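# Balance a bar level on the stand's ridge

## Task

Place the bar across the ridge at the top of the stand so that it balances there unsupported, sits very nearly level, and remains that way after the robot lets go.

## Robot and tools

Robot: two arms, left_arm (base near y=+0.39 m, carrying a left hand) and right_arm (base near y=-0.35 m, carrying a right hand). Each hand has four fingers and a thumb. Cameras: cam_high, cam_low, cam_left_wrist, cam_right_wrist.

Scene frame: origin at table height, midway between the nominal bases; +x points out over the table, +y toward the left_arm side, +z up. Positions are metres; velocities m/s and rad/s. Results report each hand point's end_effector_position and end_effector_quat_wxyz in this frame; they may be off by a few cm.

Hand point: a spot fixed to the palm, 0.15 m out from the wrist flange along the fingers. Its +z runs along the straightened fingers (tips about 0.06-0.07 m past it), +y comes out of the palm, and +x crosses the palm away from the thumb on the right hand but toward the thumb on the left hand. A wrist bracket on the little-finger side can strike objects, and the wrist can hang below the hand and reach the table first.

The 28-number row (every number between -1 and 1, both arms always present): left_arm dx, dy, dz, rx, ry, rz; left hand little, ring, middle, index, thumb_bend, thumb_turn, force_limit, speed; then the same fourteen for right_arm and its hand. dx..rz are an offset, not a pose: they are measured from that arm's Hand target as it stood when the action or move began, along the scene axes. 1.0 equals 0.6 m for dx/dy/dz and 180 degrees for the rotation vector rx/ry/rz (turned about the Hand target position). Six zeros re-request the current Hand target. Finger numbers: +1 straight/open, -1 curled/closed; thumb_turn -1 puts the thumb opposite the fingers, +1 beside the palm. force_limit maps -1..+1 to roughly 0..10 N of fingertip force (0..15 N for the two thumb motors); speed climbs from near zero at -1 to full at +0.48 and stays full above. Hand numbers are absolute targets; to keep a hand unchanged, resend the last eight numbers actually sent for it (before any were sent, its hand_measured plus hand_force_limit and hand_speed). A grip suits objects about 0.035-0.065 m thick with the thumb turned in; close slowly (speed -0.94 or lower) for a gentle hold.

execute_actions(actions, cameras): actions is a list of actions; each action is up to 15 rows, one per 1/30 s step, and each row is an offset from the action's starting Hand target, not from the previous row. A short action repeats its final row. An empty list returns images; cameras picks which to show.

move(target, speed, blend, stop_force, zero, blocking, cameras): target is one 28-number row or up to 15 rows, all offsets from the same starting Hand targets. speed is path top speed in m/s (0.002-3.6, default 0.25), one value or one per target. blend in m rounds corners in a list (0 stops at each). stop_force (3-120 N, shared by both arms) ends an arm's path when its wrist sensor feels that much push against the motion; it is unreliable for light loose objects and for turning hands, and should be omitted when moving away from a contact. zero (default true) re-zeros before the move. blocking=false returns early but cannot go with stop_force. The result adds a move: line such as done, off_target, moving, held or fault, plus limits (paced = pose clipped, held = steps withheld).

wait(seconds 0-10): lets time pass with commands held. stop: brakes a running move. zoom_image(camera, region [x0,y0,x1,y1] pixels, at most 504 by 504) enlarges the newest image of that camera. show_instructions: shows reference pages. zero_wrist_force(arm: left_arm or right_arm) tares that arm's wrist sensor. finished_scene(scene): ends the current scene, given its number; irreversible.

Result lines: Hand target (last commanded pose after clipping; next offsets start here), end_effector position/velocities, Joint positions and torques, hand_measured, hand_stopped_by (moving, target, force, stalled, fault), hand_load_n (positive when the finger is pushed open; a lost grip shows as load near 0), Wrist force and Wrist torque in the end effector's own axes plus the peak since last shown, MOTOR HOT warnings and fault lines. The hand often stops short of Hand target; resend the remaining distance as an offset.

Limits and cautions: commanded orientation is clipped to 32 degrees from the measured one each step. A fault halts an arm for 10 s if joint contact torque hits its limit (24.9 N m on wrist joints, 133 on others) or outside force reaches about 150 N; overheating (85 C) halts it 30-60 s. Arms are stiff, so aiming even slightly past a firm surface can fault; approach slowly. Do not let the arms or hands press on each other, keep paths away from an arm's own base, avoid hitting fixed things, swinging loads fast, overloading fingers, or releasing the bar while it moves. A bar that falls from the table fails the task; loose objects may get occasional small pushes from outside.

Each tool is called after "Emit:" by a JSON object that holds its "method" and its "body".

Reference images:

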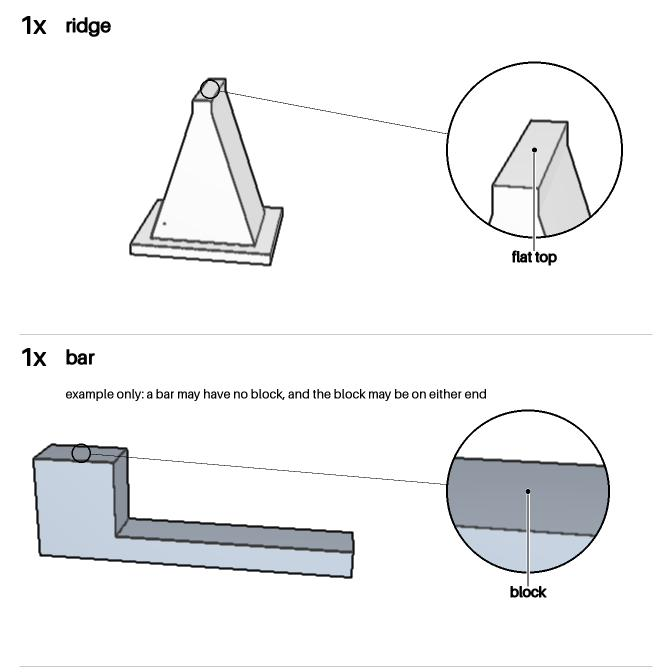

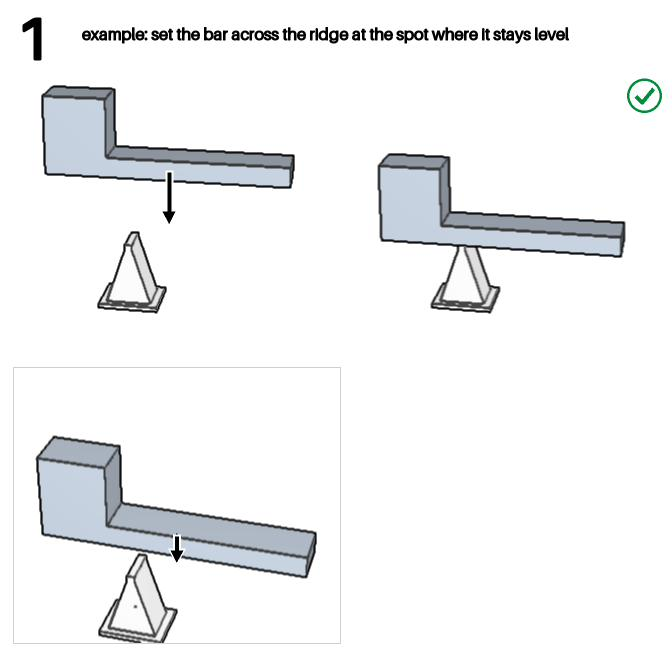

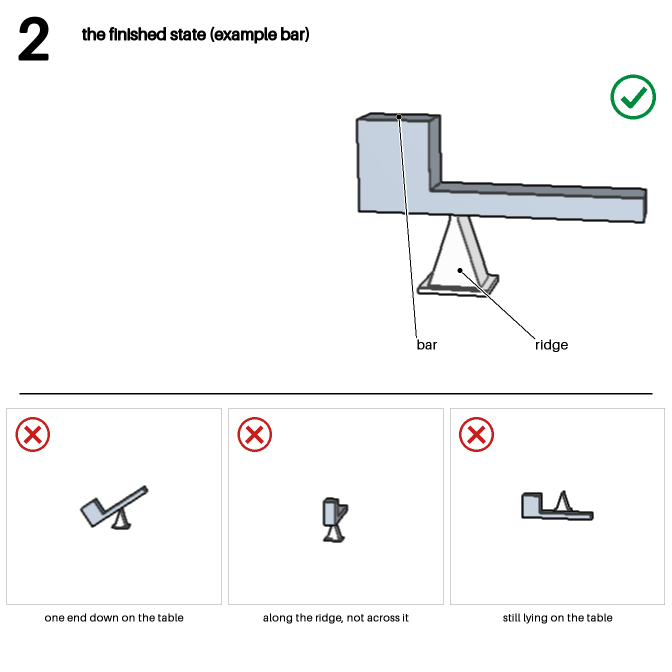

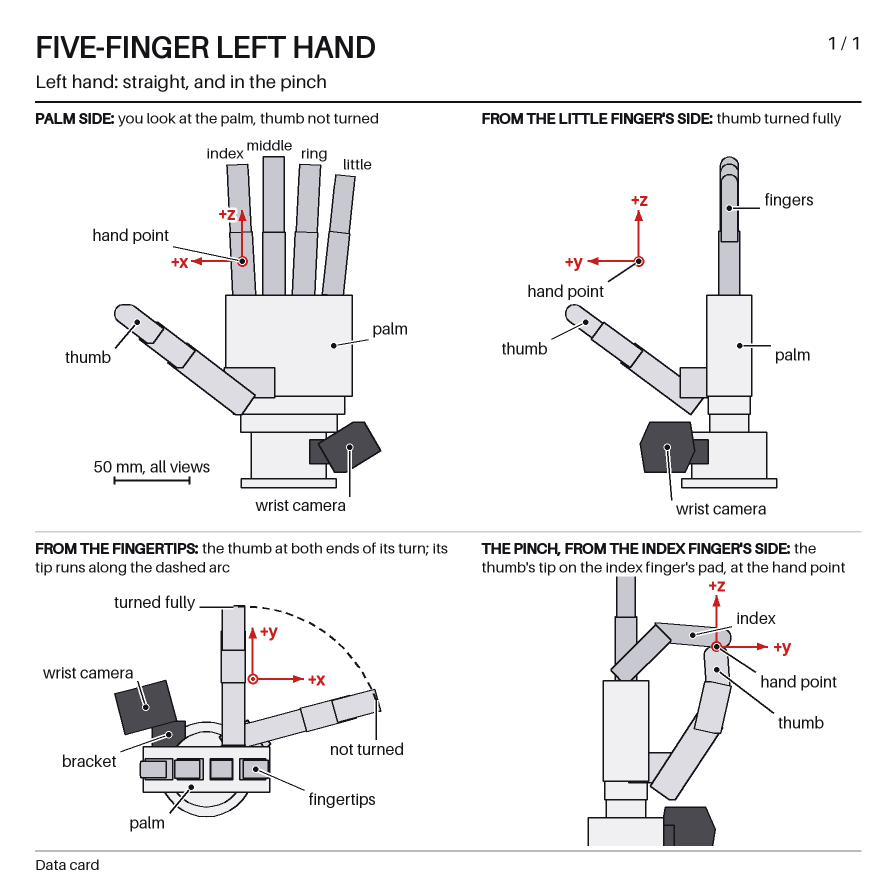

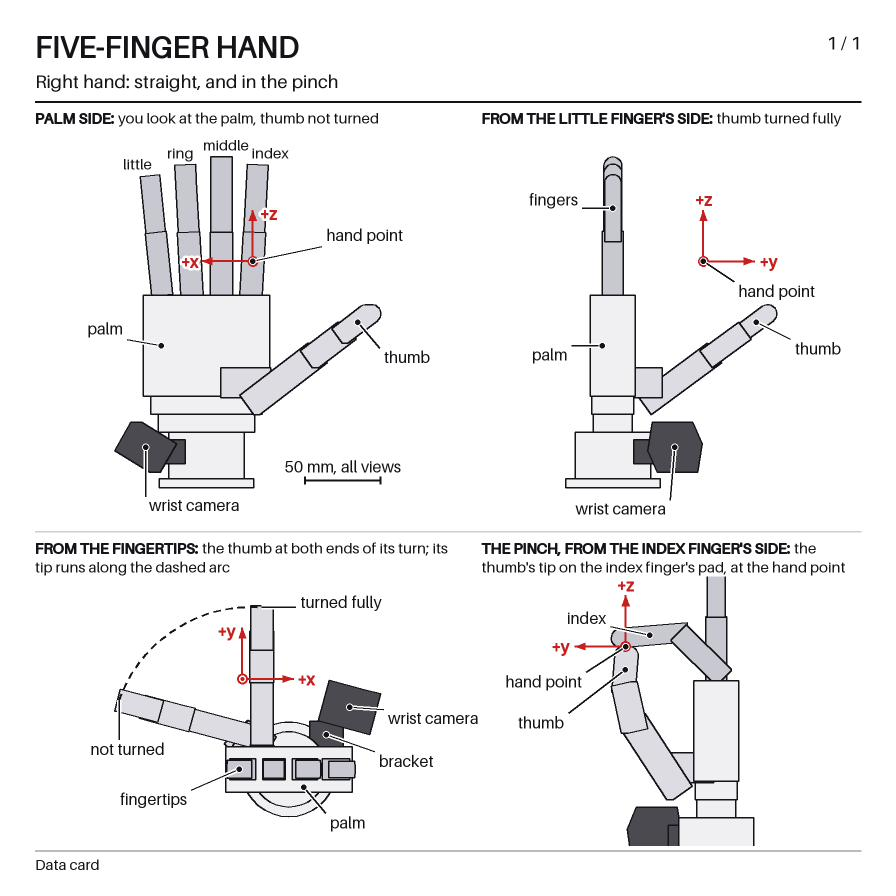

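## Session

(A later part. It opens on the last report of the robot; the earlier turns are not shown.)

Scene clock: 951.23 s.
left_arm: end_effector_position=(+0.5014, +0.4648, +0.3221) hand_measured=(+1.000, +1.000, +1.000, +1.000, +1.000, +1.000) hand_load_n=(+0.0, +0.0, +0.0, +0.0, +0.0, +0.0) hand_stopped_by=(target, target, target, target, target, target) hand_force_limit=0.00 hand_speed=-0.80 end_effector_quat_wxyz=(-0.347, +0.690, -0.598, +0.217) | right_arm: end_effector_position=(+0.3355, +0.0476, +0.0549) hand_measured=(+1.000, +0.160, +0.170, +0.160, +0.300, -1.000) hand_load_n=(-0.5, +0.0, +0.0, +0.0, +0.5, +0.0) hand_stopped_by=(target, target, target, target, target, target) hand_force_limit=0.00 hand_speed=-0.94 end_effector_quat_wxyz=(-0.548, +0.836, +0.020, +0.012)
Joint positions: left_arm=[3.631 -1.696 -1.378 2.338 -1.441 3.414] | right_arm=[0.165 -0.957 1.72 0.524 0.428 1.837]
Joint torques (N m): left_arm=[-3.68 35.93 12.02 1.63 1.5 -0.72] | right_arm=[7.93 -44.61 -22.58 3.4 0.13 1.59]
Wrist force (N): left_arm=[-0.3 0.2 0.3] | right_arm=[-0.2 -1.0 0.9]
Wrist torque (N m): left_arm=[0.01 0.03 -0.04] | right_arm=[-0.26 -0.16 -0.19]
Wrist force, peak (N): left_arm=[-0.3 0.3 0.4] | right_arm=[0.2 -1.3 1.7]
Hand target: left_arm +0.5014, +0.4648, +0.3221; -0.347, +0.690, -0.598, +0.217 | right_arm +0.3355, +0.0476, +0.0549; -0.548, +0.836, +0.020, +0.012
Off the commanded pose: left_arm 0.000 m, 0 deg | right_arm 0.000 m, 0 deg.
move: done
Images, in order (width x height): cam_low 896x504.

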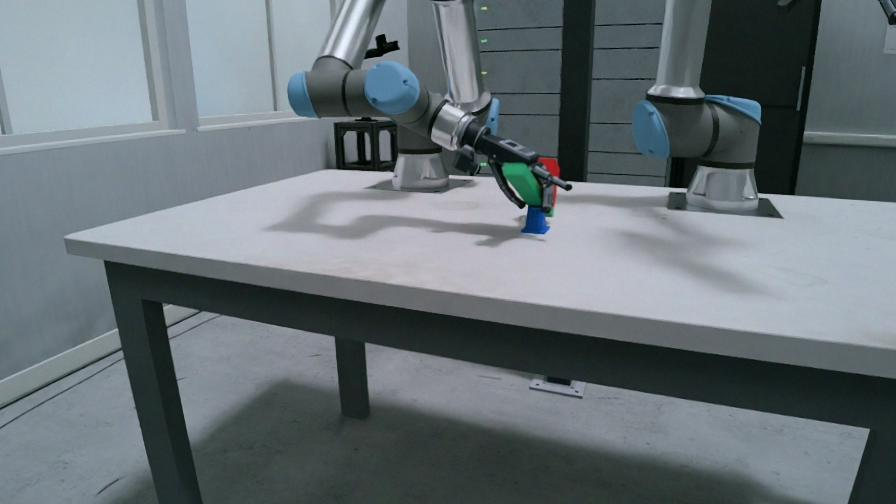

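Emit:
{"method": "wait", "body": {"seconds": 0.3, "cameras": ["cam_low","cam_high","cam_right_wrist"]}}

Emit:
{"method": "zoom_image", "body": {"camera": "cam_low", "region": [480, 130, 580, 250]}}

Emit:
{"method": "zoom_image", "body": {"camera": "cam_high", "region": [430, 140, 520, 260]}}

Scene clock: 958.73 s.
left_arm: end_effector_position=(+0.5014, +0.4648, +0.3221) hand_measured=(+1.000, +1.000, +1.000, +1.000, +1.000, +1.000) hand_load_n=(-0.5, +0.0, +0.0, +0.0, +0.0, -0.5) hand_stopped_by=(target, target, target, target, target, target) hand_force_limit=0.00 hand_speed=-0.80 end_effector_quat_wxyz=(-0.347, +0.690, -0.598, +0.217) | right_arm: end_effector_position=(+0.3355, +0.0476, +0.0549) hand_measured=(+1.000, +0.160, +0.170, +0.160, +0.300, -1.000) hand_load_n=(+0.0, +0.0, +0.0, +0.0, +0.0, +0.0) hand_stopped_by=(target, target, target, target, target, target) hand_force_limit=0.00 hand_speed=-0.94 end_effector_quat_wxyz=(-0.548, +0.836, +0.020, +0.012)
Joint positions: left_arm=[3.631 -1.696 -1.378 2.338 -1.441 3.414] | right_arm=[0.165 -0.957 1.72 0.524 0.428 1.837]
Joint torques (N m): left_arm=[-3.35 36.36 10.19 1.79 1.51 -0.9] | right_arm=[5.38 -28.27 -20.37 0.15 0.12 1.51]
Wrist force (N): left_arm=[-0.2 0.1 0.5] | right_arm=[1.0 0.0 1.1]
Wrist torque (N m): left_arm=[-0.02 0.02 -0.03] | right_arm=[-0.22 -0.21 -0.06]
Wrist force, peak (N): left_arm=[-0.4 0.4 0.5] | right_arm=[1.0 0.0 1.6]
Hand target: left_arm +0.5014, +0.4648, +0.3221; -0.347, +0.690, -0.598, +0.217 | right_arm +0.3355, +0.0476, +0.0549; -0.548, +0.836, +0.020, +0.012
Off the commanded pose: left_arm 0.000 m, 0 deg | right_arm 0.000 m, 0 deg.
wait: 0.30 s; at rest from the start
Images, in order (width x height): cam_high 896x504, cam_low 896x504, cam_right_wrist 672x504.

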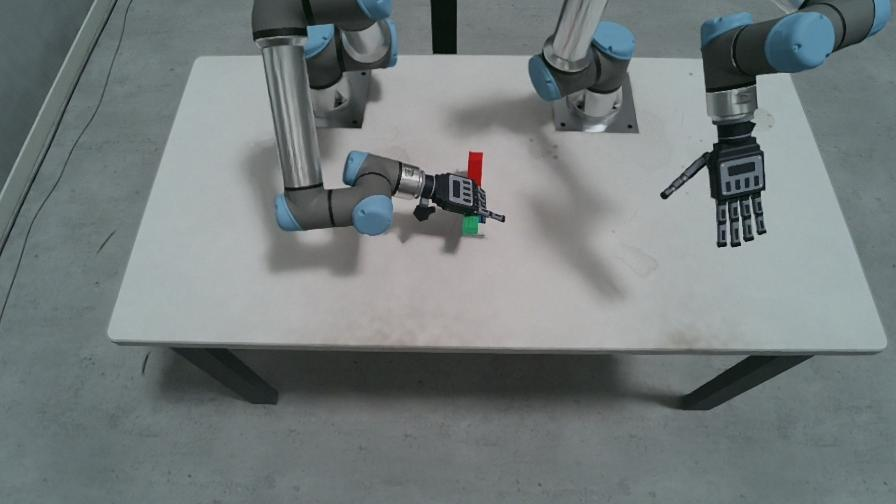

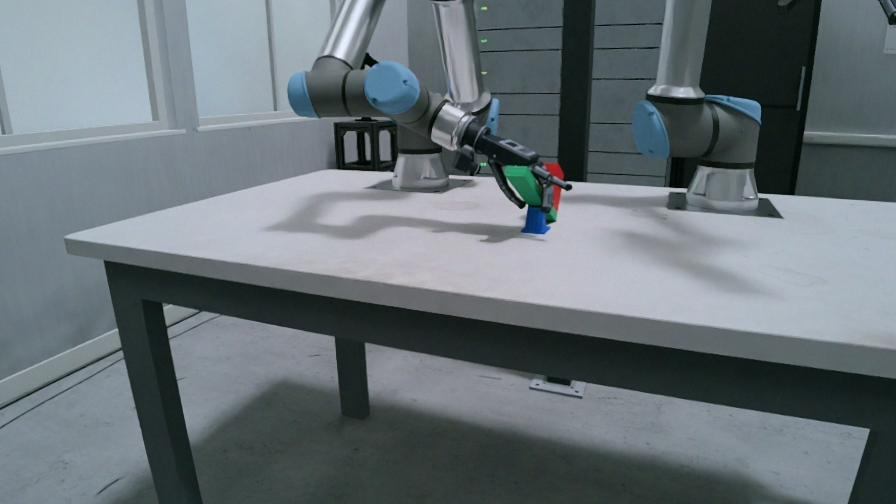

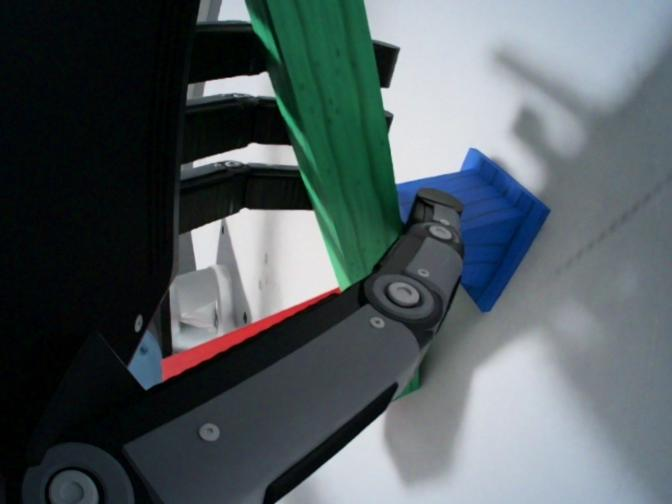

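Scaled by 4.200 from the camera's 896x504 image, which has a finer 1280x720 frame.

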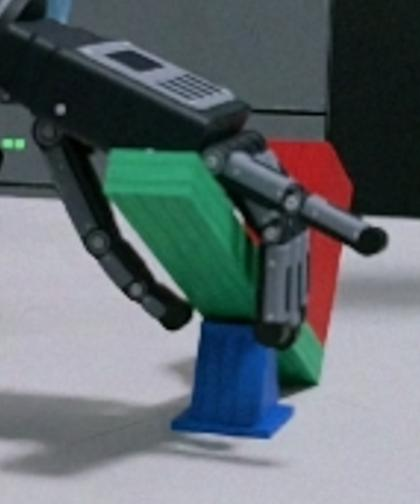

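Scaled by 4.200 from the camera's 896x504 image, which has a finer 1280x720 frame.

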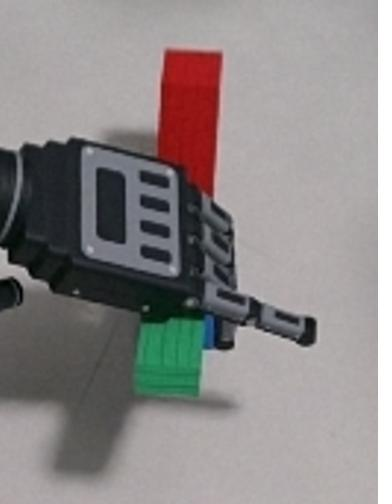

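Emit:
{"method": "move", "body": {"target": [[0,0,0,0,0,0,1,1,1,1,1,1,0,-0.8, 0,0,0,0,0,0,1,0.16,0.17,0.16,0.5,-1,0,-0.5],[0,0,0,0,0,0,1,1,1,1,1,1,0,-0.8, 0,0.002,0.02,0,0,0,1,0.16,0.17,0.16,0.5,-1,0,-0.5],[0,0,0,0,0,0,1,1,1,1,1,1,0,-0.8, 0,0.002,0.22,0,0,0,1,0.16,0.17,0.16,0.5,-1,0,-0.5],[0,0,0,0,0,0,1,1,1,1,1,1,0,-0.8, 0,-0.25,0.25,0,0,0,1,0.16,0.17,0.16,0.5,-1,0,-0.5]], "speed": [0.02,0.02,0.08,0.2], "blend": [0,0.003,0.02,0], "cameras": ["cam_low","cam_high"]}}

Emit:
{"method": "zoom_image", "body": {"camera": "cam_low", "region": [480, 130, 580, 250]}}

Emit:
{"method": "zoom_image", "body": {"camera": "cam_high", "region": [445, 140, 505, 240]}}

Scene clock: 999.37 s.
left_arm: end_effector_position=(+0.5014, +0.4648, +0.3221) hand_measured=(+1.000, +1.000, +1.000, +1.000, +1.000, +1.000) hand_load_n=(+0.0, +0.0, +0.0, +0.0, +0.0, -0.5) hand_stopped_by=(target, target, target, target, target, target) hand_force_limit=0.00 hand_speed=-0.80 end_effector_quat_wxyz=(-0.347, +0.690, -0.598, +0.217) | right_arm: end_effector_position=(+0.3355, -0.1023, +0.2049) hand_measured=(+1.000, +0.160, +0.170, +0.160, +0.500, -1.000) hand_load_n=(+0.0, +0.0, +0.0, +0.0, +0.0, +0.0) hand_stopped_by=(target, target, target, target, target, target) hand_force_limit=0.00 hand_speed=-0.50 end_effector_quat_wxyz=(-0.548, +0.836, +0.020, +0.012) end_effector_velocity=(+0.000, -0.001, +0.001) end_effector_angular_velocity=(+0.001, +0.000, +0.000)
Joint positions: left_arm=[3.631 -1.696 -1.378 2.338 -1.441 3.414] | right_arm=[-0.201 -1.163 1.819 1.412 0.47 0.979]
Joint velocities: left_arm=[within noise] | right_arm=[-0.002 0 0 0.005 0 -0.005]
Joint torques (N m): left_arm=[-4.61 35.69 12.43 1.64 1.4 -0.66] | right_arm=[-7.7 -25.65 -20.21 4.39 -1.06 -2.25]
Wrist force (N): left_arm=[0.1 0.2 0.4] | right_arm=[1.1 -0.1 1.0]
Wrist torque (N m): left_arm=[0.00 -0.02 -0.01] | right_arm=[-0.25 -0.25 0.08]
Wrist force, peak (N): left_arm=[-0.3 0.5 0.6] | right_arm=[1.1 -0.8 2.1]
Hand target: left_arm +0.5014, +0.4648, +0.3221; -0.347, +0.690, -0.598, +0.217 | right_arm +0.3355, -0.1024, +0.2049; -0.548, +0.836, +0.020, +0.012
Off the commanded pose: left_arm 0.000 m, 0 deg | right_arm 0.000 m, 0 deg.
move: done
Images, in order (width x height): cam_high 896x504, cam_low 896x504.

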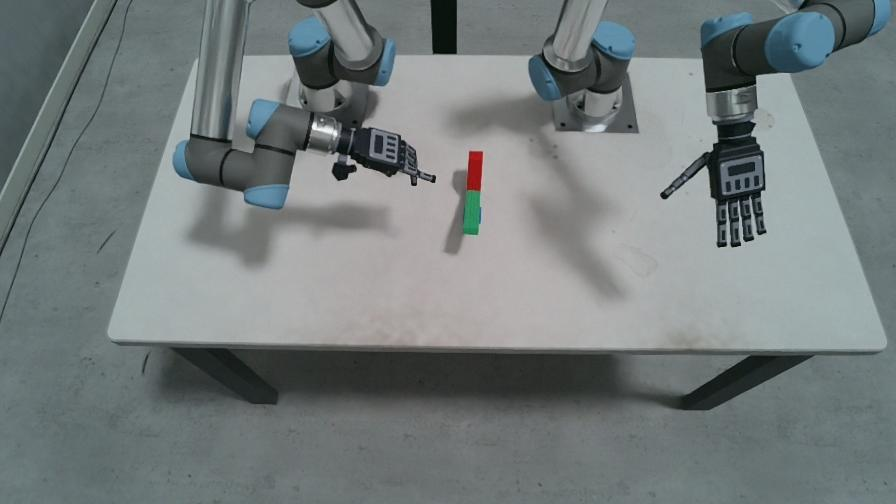

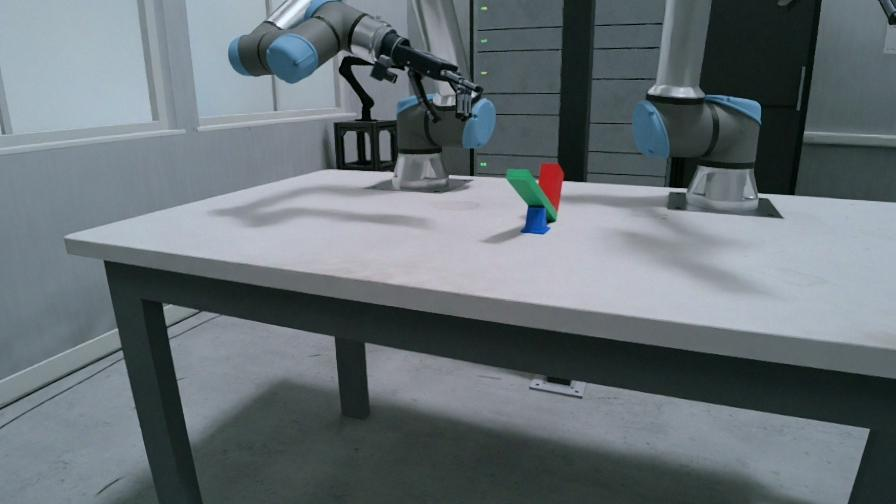

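Scaled by 4.200 from the camera's 896x504 image, which has a finer 1280x720 frame.

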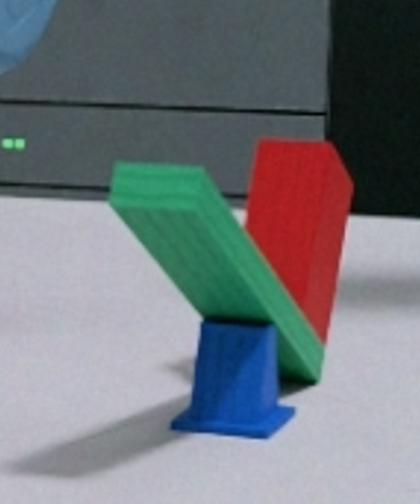

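Scaled by 5.040 from the camera's 896x504 image, which has a finer 1280x720 frame.

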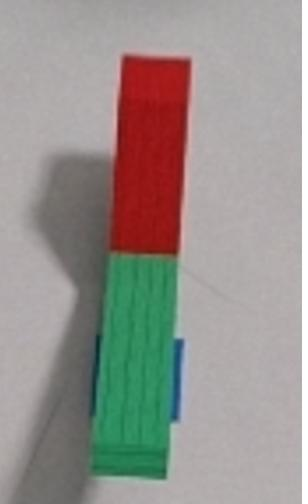

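Emit:
{"method": "move", "body": {"target": [[0,0,0,0,0,0,1,1,1,1,1,1,0,-0.8, -0.1368,0.2563,-0.0725,-0.0053,-0.1356,-0.025,1,0.16,0.17,0.16,0.5,-1,0,-0.5],[0,0,0,0,0,0,1,1,1,1,1,1,0,-0.8, -0.0843,0.2563,-0.1767,-0.0053,-0.1356,-0.025,1,0.16,0.17,0.16,0.5,-1,0,-0.5]], "speed": [0.2,0.08], "blend": [0.01,0], "cameras": ["cam_low","cam_high","cam_right_wrist"]}}

Emit:
{"method": "zoom_image", "body": {"camera": "cam_low", "region": [480, 120, 580, 250]}}

Emit:
{"method": "zoom_image", "body": {"camera": "cam_high", "region": [430, 130, 520, 240]}}

Scene clock: 1045.30 s.
left_arm: end_effector_position=(+0.5014, +0.4648, +0.3221) hand_measured=(+1.000, +1.000, +1.000, +1.000, +1.000, +1.000) hand_load_n=(+0.0, +0.0, +0.0, +0.0, +0.0, -0.5) hand_stopped_by=(target, target, target, target, target, target) hand_force_limit=0.00 hand_speed=-0.80 end_effector_quat_wxyz=(-0.347, +0.690, -0.598, +0.217) | right_arm: end_effector_position=(+0.2849, +0.0514, +0.0989) hand_measured=(+1.000, +0.160, +0.170, +0.160, +0.500, -1.000) hand_load_n=(+0.0, +0.0, +0.0, +0.0, +0.0, +0.0) hand_stopped_by=(target, target, target, target, target, target) hand_force_limit=0.00 hand_speed=-0.50 end_effector_quat_wxyz=(-0.524, +0.819, +0.103, +0.210)
Joint positions: left_arm=[3.631 -1.696 -1.378 2.338 -1.441 3.414] | right_arm=[0.245 -1.387 2.086 0.016 0.587 2.01]
Joint torques (N m): left_arm=[-3.87 35.3 12.14 1.65 1.36 -0.65] | right_arm=[9.17 -20.62 -25.99 1.45 1.34 1.8]
Wrist force (N): left_arm=[-0.1 0.2 0.2] | right_arm=[0.3 0.4 1.4]
Wrist torque (N m): left_arm=[0.00 0.01 -0.03] | right_arm=[-0.21 -0.18 0.07]
Wrist force, peak (N): left_arm=[-0.2 0.3 0.8] | right_arm=[-0.5 -0.9 2.0]
Hand target: left_arm +0.5014, +0.4648, +0.3221; -0.347, +0.690, -0.598, +0.217 | right_arm +0.2849, +0.0514, +0.0989; -0.524, +0.819, +0.103, +0.210
Off the commanded pose: left_arm 0.000 m, 0 deg | right_arm 0.000 m, 0 deg.
move: done
Images, in order (width x height): cam_high 896x504, cam_low 896x504, cam_right_wrist 672x504.

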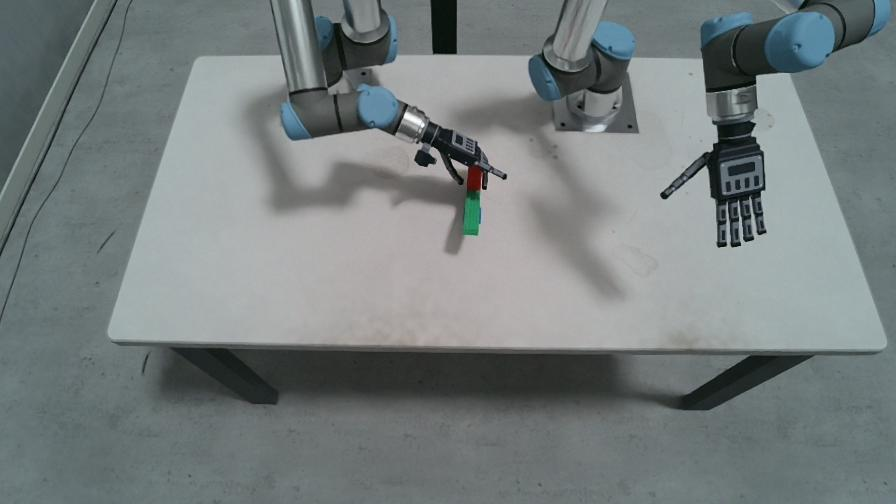

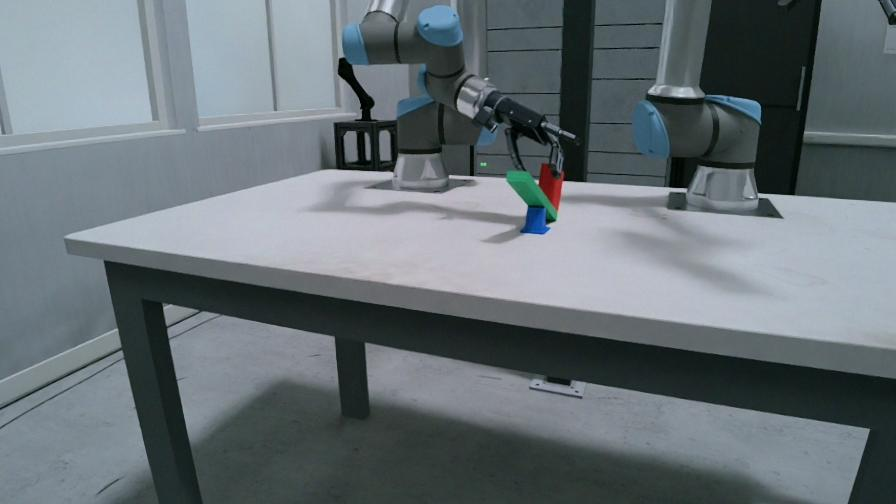

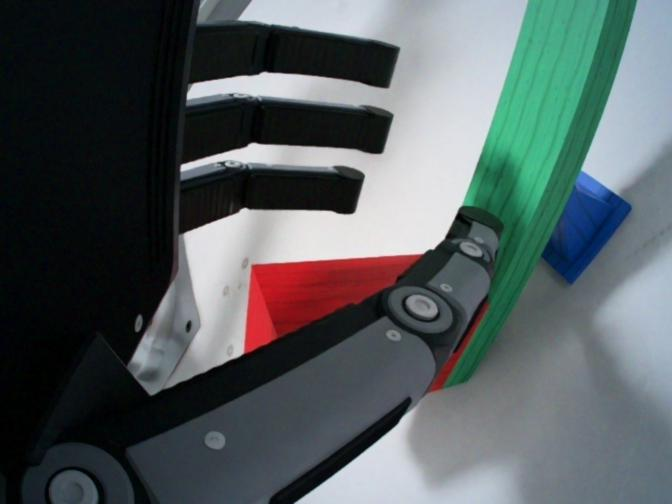

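Scaled by 3.877 from the camera's 896x504 image, which has a finer 1280x720 frame.

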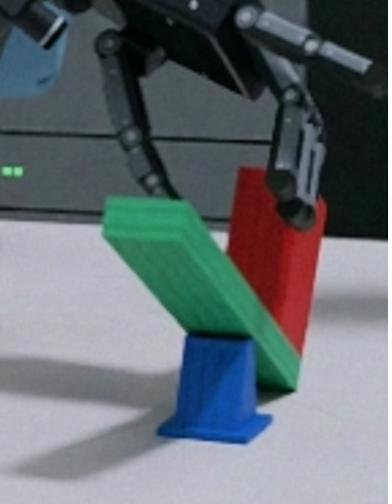

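Scaled by 4.582 from the camera's 896x504 image, which has a finer 1280x720 frame.

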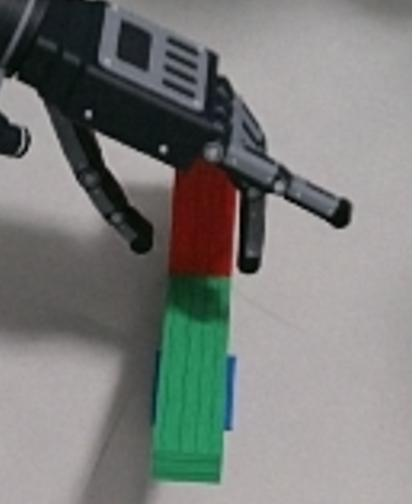

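Emit:
{"method": "move", "body": {"target": [0,0,0,0,0,0,1,1,1,1,1,1,0,-0.8, 0.0448,0.0033,-0.0893,0,0,0,1,0.16,0.17,0.16,0.5,-1,0,-0.5], "speed": 0.03, "stop_force": 3, "cameras": ["cam_low","cam_right_wrist"]}}

Emit:
{"method": "zoom_image", "body": {"camera": "cam_low", "region": [480, 130, 580, 250]}}

Scene clock: 1062.17 s.
left_arm: end_effector_position=(+0.5014, +0.4648, +0.3221) hand_measured=(+1.000, +1.000, +1.000, +1.000, +1.000, +1.000) hand_load_n=(+0.0, +0.0, +0.0, +0.0, +0.0, +0.0) hand_stopped_by=(target, target, target, target, target, target) hand_force_limit=0.00 hand_speed=-0.80 end_effector_quat_wxyz=(-0.347, +0.690, -0.598, +0.217) | right_arm: end_effector_position=(+0.3118, +0.0534, +0.0453) hand_measured=(+1.000, +0.160, +0.170, +0.160, +0.500, -1.000) hand_load_n=(+0.0, +0.0, +0.0, +0.0, +0.0, +0.0) hand_stopped_by=(target, target, target, target, target, target) hand_force_limit=0.00 hand_speed=-0.50 end_effector_quat_wxyz=(-0.524, +0.819, +0.103, +0.210)
Joint positions: left_arm=[3.631 -1.696 -1.378 2.338 -1.441 3.414] | right_arm=[0.234 -1.235 2.067 -0.107 0.579 1.997]
Joint torques (N m): left_arm=[-6.15 35.13 11 1.52 1.29 -0.59] | right_arm=[7.57 -36.29 -2.07 2.63 0.57 1.81]
Wrist force (N): left_arm=[-0.2 0.3 0.3] | right_arm=[0.4 0.4 1.3]
Wrist torque (N m): left_arm=[0.03 0.03 -0.04] | right_arm=[-0.19 -0.20 0.16]
Wrist force, peak (N): left_arm=[-0.3 0.3 0.8] | right_arm=[0.6 0.6 1.5]
Hand target: left_arm +0.5014, +0.4648, +0.3221; -0.347, +0.690, -0.598, +0.217 | right_arm +0.3118, +0.0534, +0.0453; -0.524, +0.819, +0.103, +0.210
Off the commanded pose: left_arm 0.000 m, 0 deg | right_arm 0.000 m, 0 deg.
move: done
Images, in order (width x height): cam_low 896x504, cam_right_wrist 672x504.

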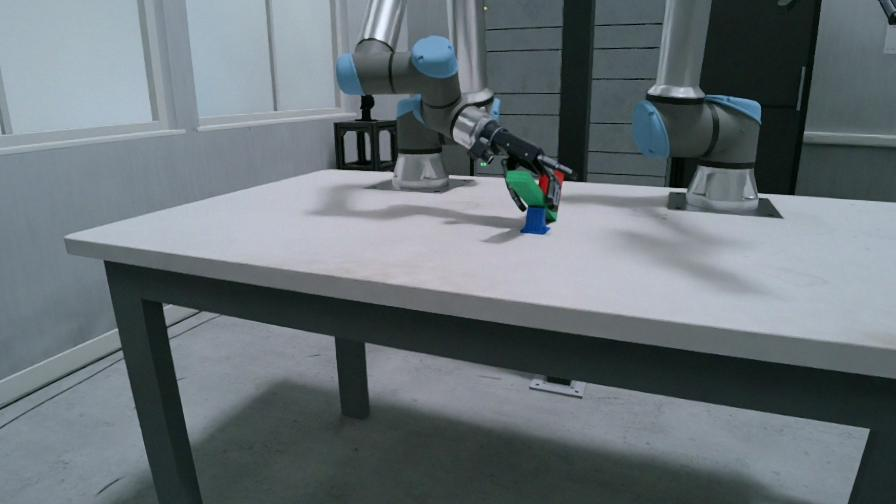

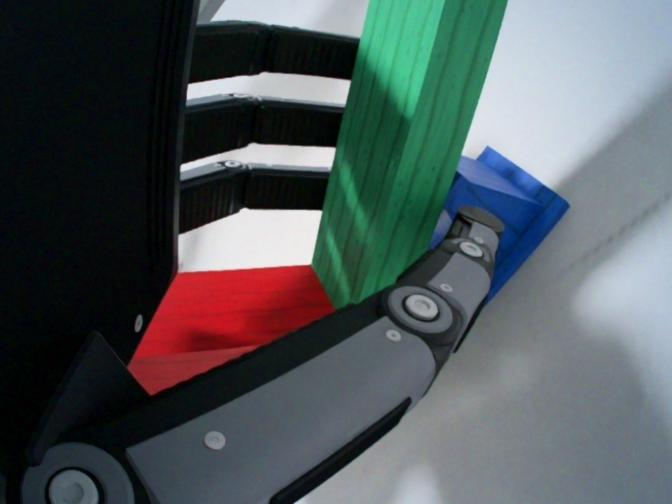

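Scaled by 4.200 from the camera's 896x504 image, which has a finer 1280x720 frame.

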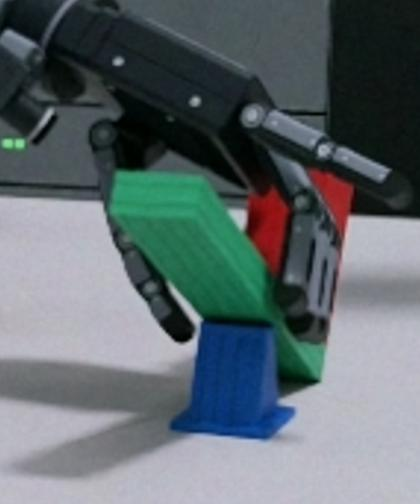

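Emit:
{"method": "move", "body": {"target": [0,0,0,0,0,0,1,1,1,1,1,1,0,-0.8, 0,0,0,0,0,0,1,0.16,0.17,0.16,0.1,-1,0,-0.92], "speed": 0.01, "cameras": ["cam_low","cam_right_wrist"]}}

Emit:
{"method": "zoom_image", "body": {"camera": "cam_low", "region": [480, 130, 580, 250]}}

Scene clock: 1071.80 s.
left_arm: end_effector_position=(+0.5014, +0.4648, +0.3221) hand_measured=(+1.000, +1.000, +1.000, +1.000, +1.000, +1.000) hand_load_n=(+0.0, +0.0, +0.0, +0.0, +0.0, -0.5) hand_stopped_by=(target, target, target, target, target, target) hand_force_limit=0.00 hand_speed=-0.80 end_effector_quat_wxyz=(-0.347, +0.690, -0.598, +0.217) | right_arm: end_effector_position=(+0.3118, +0.0534, +0.0453) hand_measured=(+1.000, +0.160, +0.170, +0.160, +0.264, -1.000) hand_load_n=(+0.0, +3.0, +0.0, +3.0, +7.5, +2.5) hand_stopped_by=(target, target, target, target, force, target) hand_force_limit=0.00 hand_speed=-0.92 end_effector_quat_wxyz=(-0.524, +0.819, +0.103, +0.210)
Joint positions: left_arm=[3.631 -1.696 -1.378 2.338 -1.441 3.414] | right_arm=[0.234 -1.235 2.067 -0.107 0.579 1.997]
Joint torques (N m): left_arm=[-4.73 35.3 11.92 1.68 1.29 -0.47] | right_arm=[8.24 -35.84 -2.85 1.46 0.94 1.87]
Wrist force (N): left_arm=[-0.1 0.3 0.5] | right_arm=[-0.1 1.6 1.7]
Wrist torque (N m): left_arm=[0.01 0.01 -0.03] | right_arm=[-0.20 -0.21 0.15]
Wrist force, peak (N): left_arm=[-0.2 0.3 0.7] | right_arm=[-0.3 2.0 1.7]
Hand target: left_arm +0.5014, +0.4648, +0.3221; -0.347, +0.690, -0.598, +0.217 | right_arm +0.3118, +0.0534, +0.0453; -0.524, +0.819, +0.103, +0.210
Off the commanded pose: left_arm 0.000 m, 0 deg | right_arm 0.000 m, 0 deg.
move: done
Images, in order (width x height): cam_low 896x504, cam_right_wrist 672x504.

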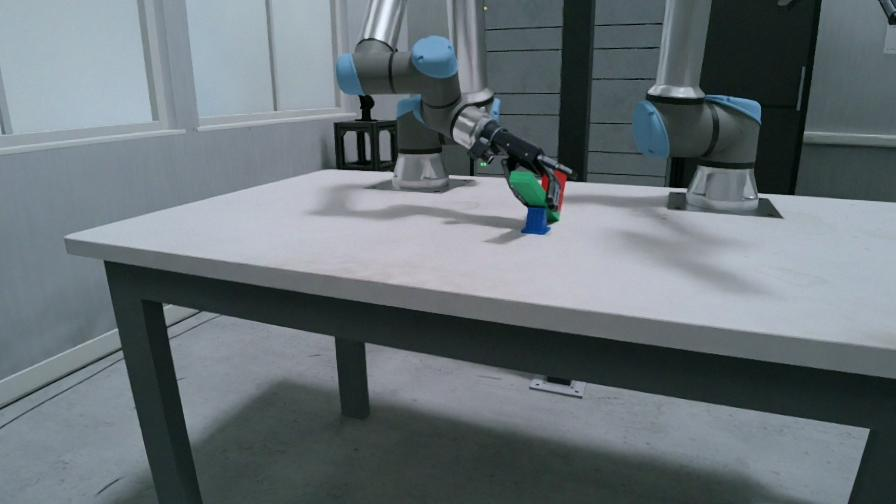

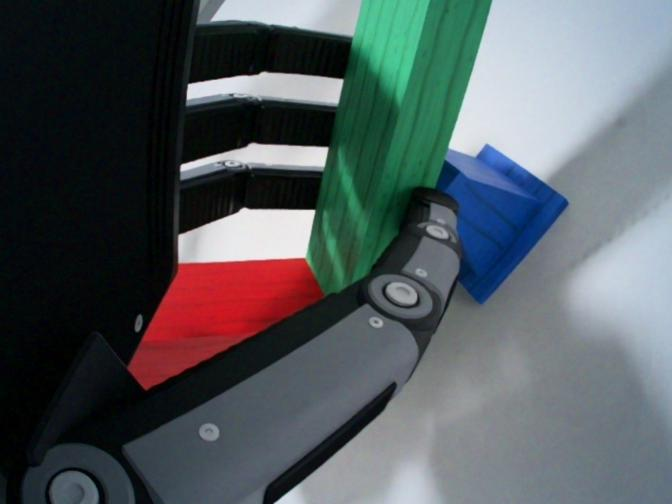

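Scaled by 4.200 from the camera's 896x504 image, which has a finer 1280x720 frame.

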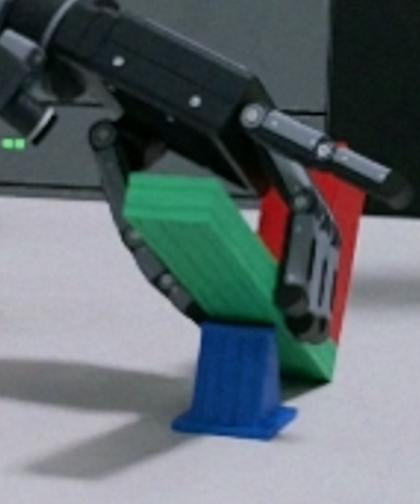

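Emit:
{"method": "move", "body": {"target": [[0,0,0,0,0,0,1,1,1,1,1,1,0,-0.8, 0,0,0.1167,0,0,0,1,0.16,0.17,0.16,0.1,-1,0,-0.92],[0,0,0,0,0,0,1,1,1,1,1,1,0,-0.8, 0.0565,-0.0117,0.1345,0.0058,0.1483,0.025,1,0.16,0.17,0.16,0.1,-1,0,-0.92],[0,0,0,0,0,0,1,1,1,1,1,1,0,-0.8, 0.0565,-0.0117,0.0378,0.0058,0.1483,0.025,1,0.16,0.17,0.16,0.1,-1,0,-0.92]], "speed": [0.05,0.1,0.06], "blend": [0.01,0.005,0], "cameras": ["cam_low","cam_high","cam_right_wrist"]}}

Emit:
{"method": "zoom_image", "body": {"camera": "cam_low", "region": [490, 180, 560, 235]}}

Emit:
{"method": "zoom_image", "body": {"camera": "cam_high", "region": [440, 150, 510, 280]}}

Scene clock: 1105.90 s.
left_arm: end_effector_position=(+0.5014, +0.4648, +0.3221) hand_measured=(+1.000, +1.000, +1.000, +1.000, +1.000, +1.000) hand_load_n=(+0.0, +0.0, +0.0, +0.0, +0.0, +0.0) hand_stopped_by=(target, target, target, target, target, target) hand_force_limit=0.00 hand_speed=-0.80 end_effector_quat_wxyz=(-0.347, +0.690, -0.598, +0.217) | right_arm: end_effector_position=(+0.3456, +0.0464, +0.0679) hand_measured=(+1.000, +0.160, +0.170, +0.160, +0.264, -1.000) hand_load_n=(-0.5, +3.5, +0.0, +3.5, +7.5, +2.5) hand_stopped_by=(target, target, target, target, force, target) hand_force_limit=0.00 hand_speed=-0.92 end_effector_quat_wxyz=(-0.549, +0.836, +0.009, -0.005)
Joint positions: left_arm=[3.631 -1.696 -1.378 2.338 -1.441 3.414] | right_arm=[0.157 -0.939 1.663 0.616 0.421 1.822]
Joint torques (N m): left_arm=[-5.34 35.1 12.27 1.45 1.27 -0.73] | right_arm=[9.6 -48.1 -23.12 4.12 0.13 1.6]
Wrist force (N): left_arm=[-0.4 0.2 0.3] | right_arm=[1.1 1.7 1.5]
Wrist torque (N m): left_arm=[0.01 0.06 -0.05] | right_arm=[-0.18 -0.21 -0.07]
Wrist force, peak (N): left_arm=[-0.4 0.4 0.6] | right_arm=[-0.9 2.4 2.2]
Hand target: left_arm +0.5014, +0.4648, +0.3221; -0.347, +0.690, -0.598, +0.217 | right_arm +0.3457, +0.0464, +0.0680; -0.549, +0.836, +0.009, -0.005
Off the commanded pose: left_arm 0.000 m, 0 deg | right_arm 0.000 m, 0 deg.
move: done
Images, in order (width x height): cam_high 896x504, cam_low 896x504, cam_right_wrist 672x504.

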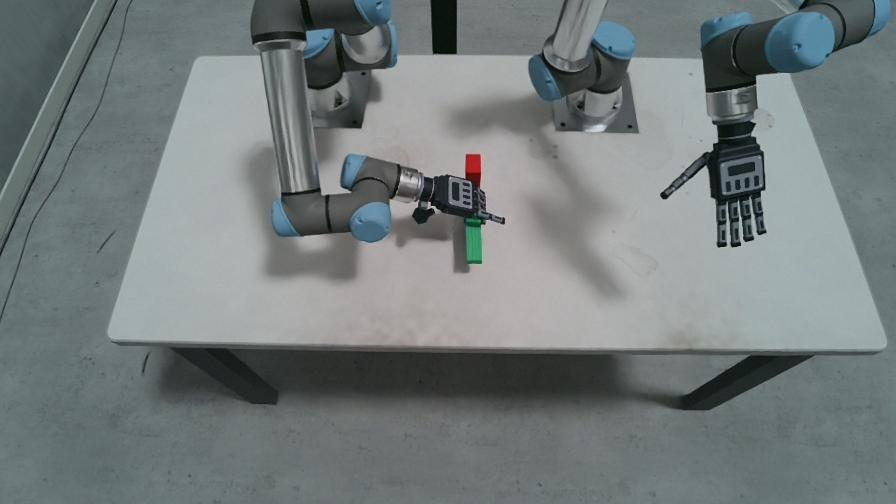

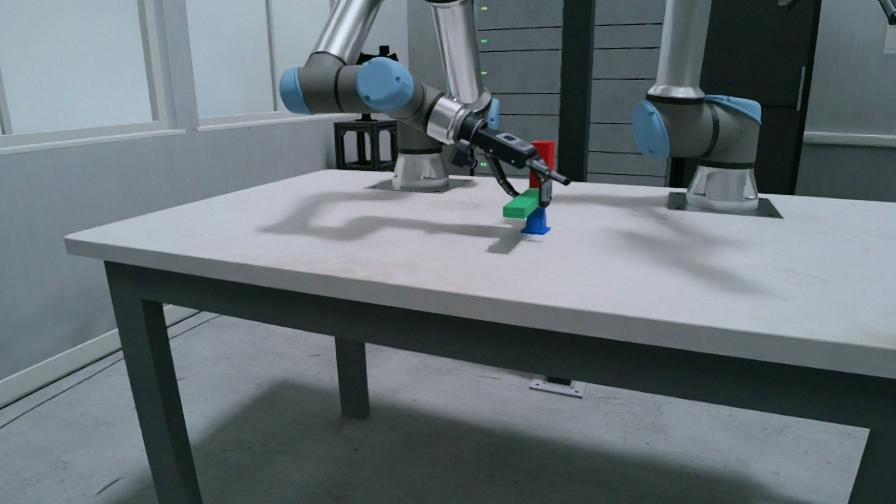

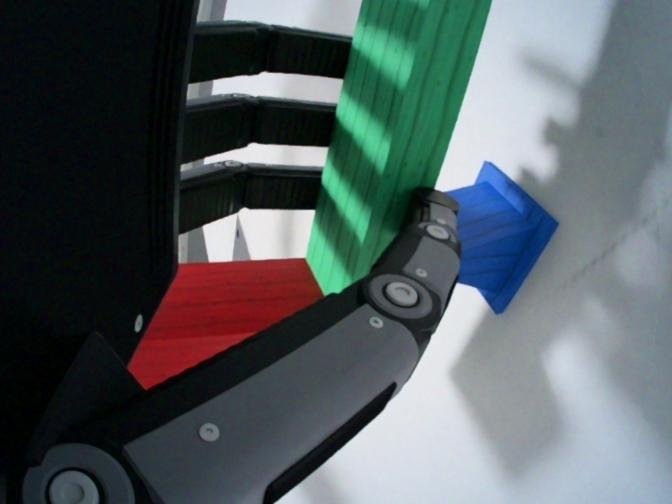

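Scaled by 7.200 from the camera's 896x504 image, which has a finer 1280x720 frame.

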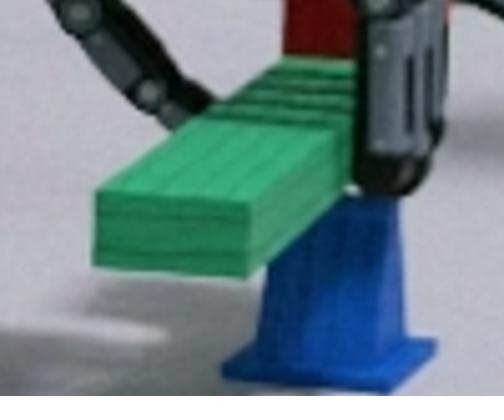

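Scaled by 3.877 from the camera's 896x504 image, which has a finer 1280x720 frame.

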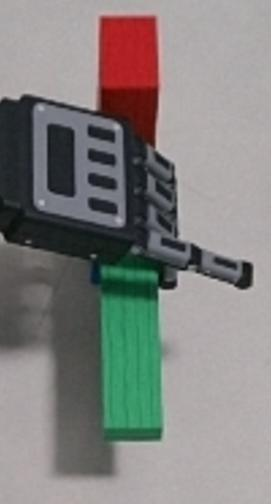

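Emit:
{"method": "move", "body": {"target": [0,0,0,0,0,0,1,1,1,1,1,1,0,-0.8, 0,0.001,-0.003,0,0.02,0,1,0.16,0.17,0.16,0.1,-1,0,-0.92], "speed": 0.05, "cameras": ["cam_low","cam_high"]}}

Emit:
{"method": "zoom_image", "body": {"camera": "cam_low", "region": [490, 180, 560, 235]}}

Emit:
{"method": "zoom_image", "body": {"camera": "cam_high", "region": [440, 150, 510, 280]}}

Emit:
{"method": "zoom_image", "body": {"camera": "cam_high", "region": [450, 150, 490, 215]}}

Emit:
{"method": "zoom_image", "body": {"camera": "cam_high", "region": [450, 210, 490, 275]}}

Scene clock: 1121.50 s.
left_arm: end_effector_position=(+0.5014, +0.4648, +0.3221) hand_measured=(+1.000, +1.000, +1.000, +1.000, +1.000, +1.000) hand_load_n=(+0.0, +0.0, +0.0, +0.0, +0.0, -0.5) hand_stopped_by=(target, target, target, target, target, target) hand_force_limit=0.00 hand_speed=-0.80 end_effector_quat_wxyz=(-0.347, +0.690, -0.598, +0.217) | right_arm: end_effector_position=(+0.3458, +0.0470, +0.0662) hand_measured=(+1.000, +0.160, +0.170, +0.160, +0.264, -1.000) hand_load_n=(+0.0, +3.5, +0.0, +3.0, +7.5, +2.0) hand_stopped_by=(target, target, target, target, force, target) hand_force_limit=0.00 hand_speed=-0.92 end_effector_quat_wxyz=(-0.549, +0.835, -0.008, -0.031)
Joint positions: left_arm=[3.631 -1.696 -1.378 2.338 -1.441 3.414] | right_arm=[0.156 -0.904 1.632 0.673 0.413 1.822]
Joint torques (N m): left_arm=[-4.17 35.61 11.53 1.48 1.31 -0.54] | right_arm=[-5.8 -48.35 -2.46 0.89 -2.12 -1.68]
Wrist force (N): left_arm=[-0.2 0.1 0.5] | right_arm=[1.0 1.8 1.9]
Wrist torque (N m): left_arm=[-0.01 0.02 -0.04] | right_arm=[-0.20 -0.18 -0.04]
Wrist force, peak (N): left_arm=[-0.3 0.0 0.7] | right_arm=[1.1 1.9 2.0]
Hand target: left_arm +0.5014, +0.4648, +0.3221; -0.347, +0.690, -0.598, +0.217 | right_arm +0.3457, +0.0470, +0.0662; -0.549, +0.835, -0.008, -0.031
Off the commanded pose: left_arm 0.000 m, 0 deg | right_arm 0.000 m, 0 deg.
move: done
Images, in order (width x height): cam_high 896x504, cam_low 896x504.

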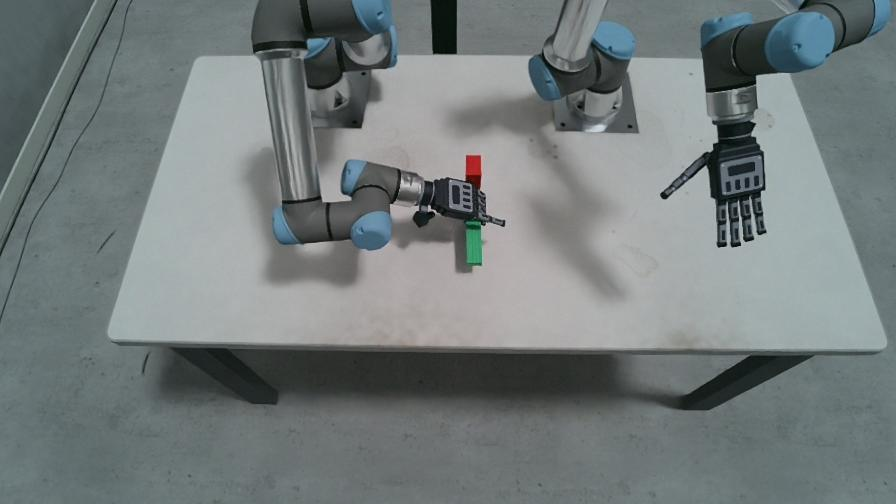

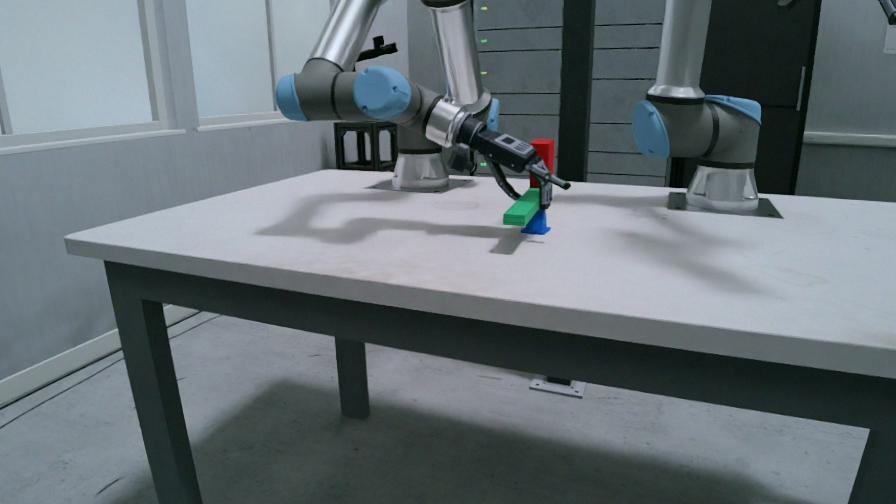

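Scaled by 7.200 from the camera's 896x504 image, which has a finer 1280x720 frame.

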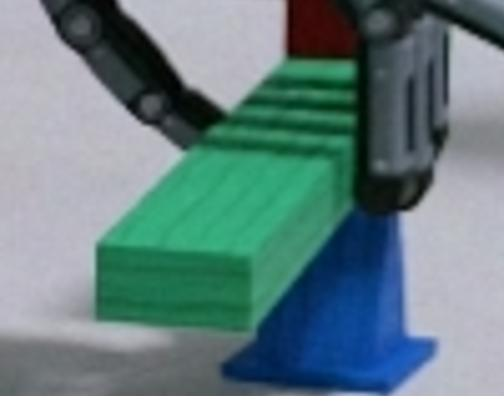

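Scaled by 3.877 from the camera's 896x504 image, which has a finer 1280x720 frame.

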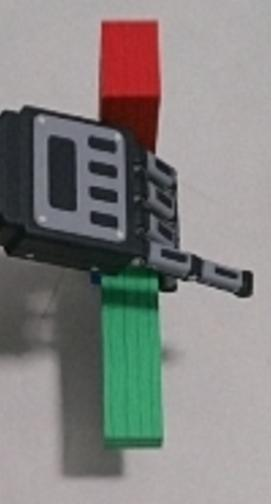

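Scaled by 7.754 from the camera's 896x504 image, which has a finer 1280x720 frame.

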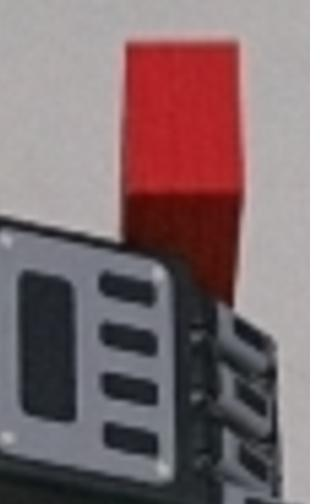

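Scaled by 7.754 from the camera's 896x504 image, which has a finer 1280x720 frame.

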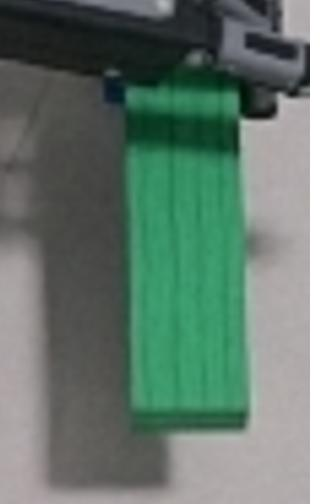

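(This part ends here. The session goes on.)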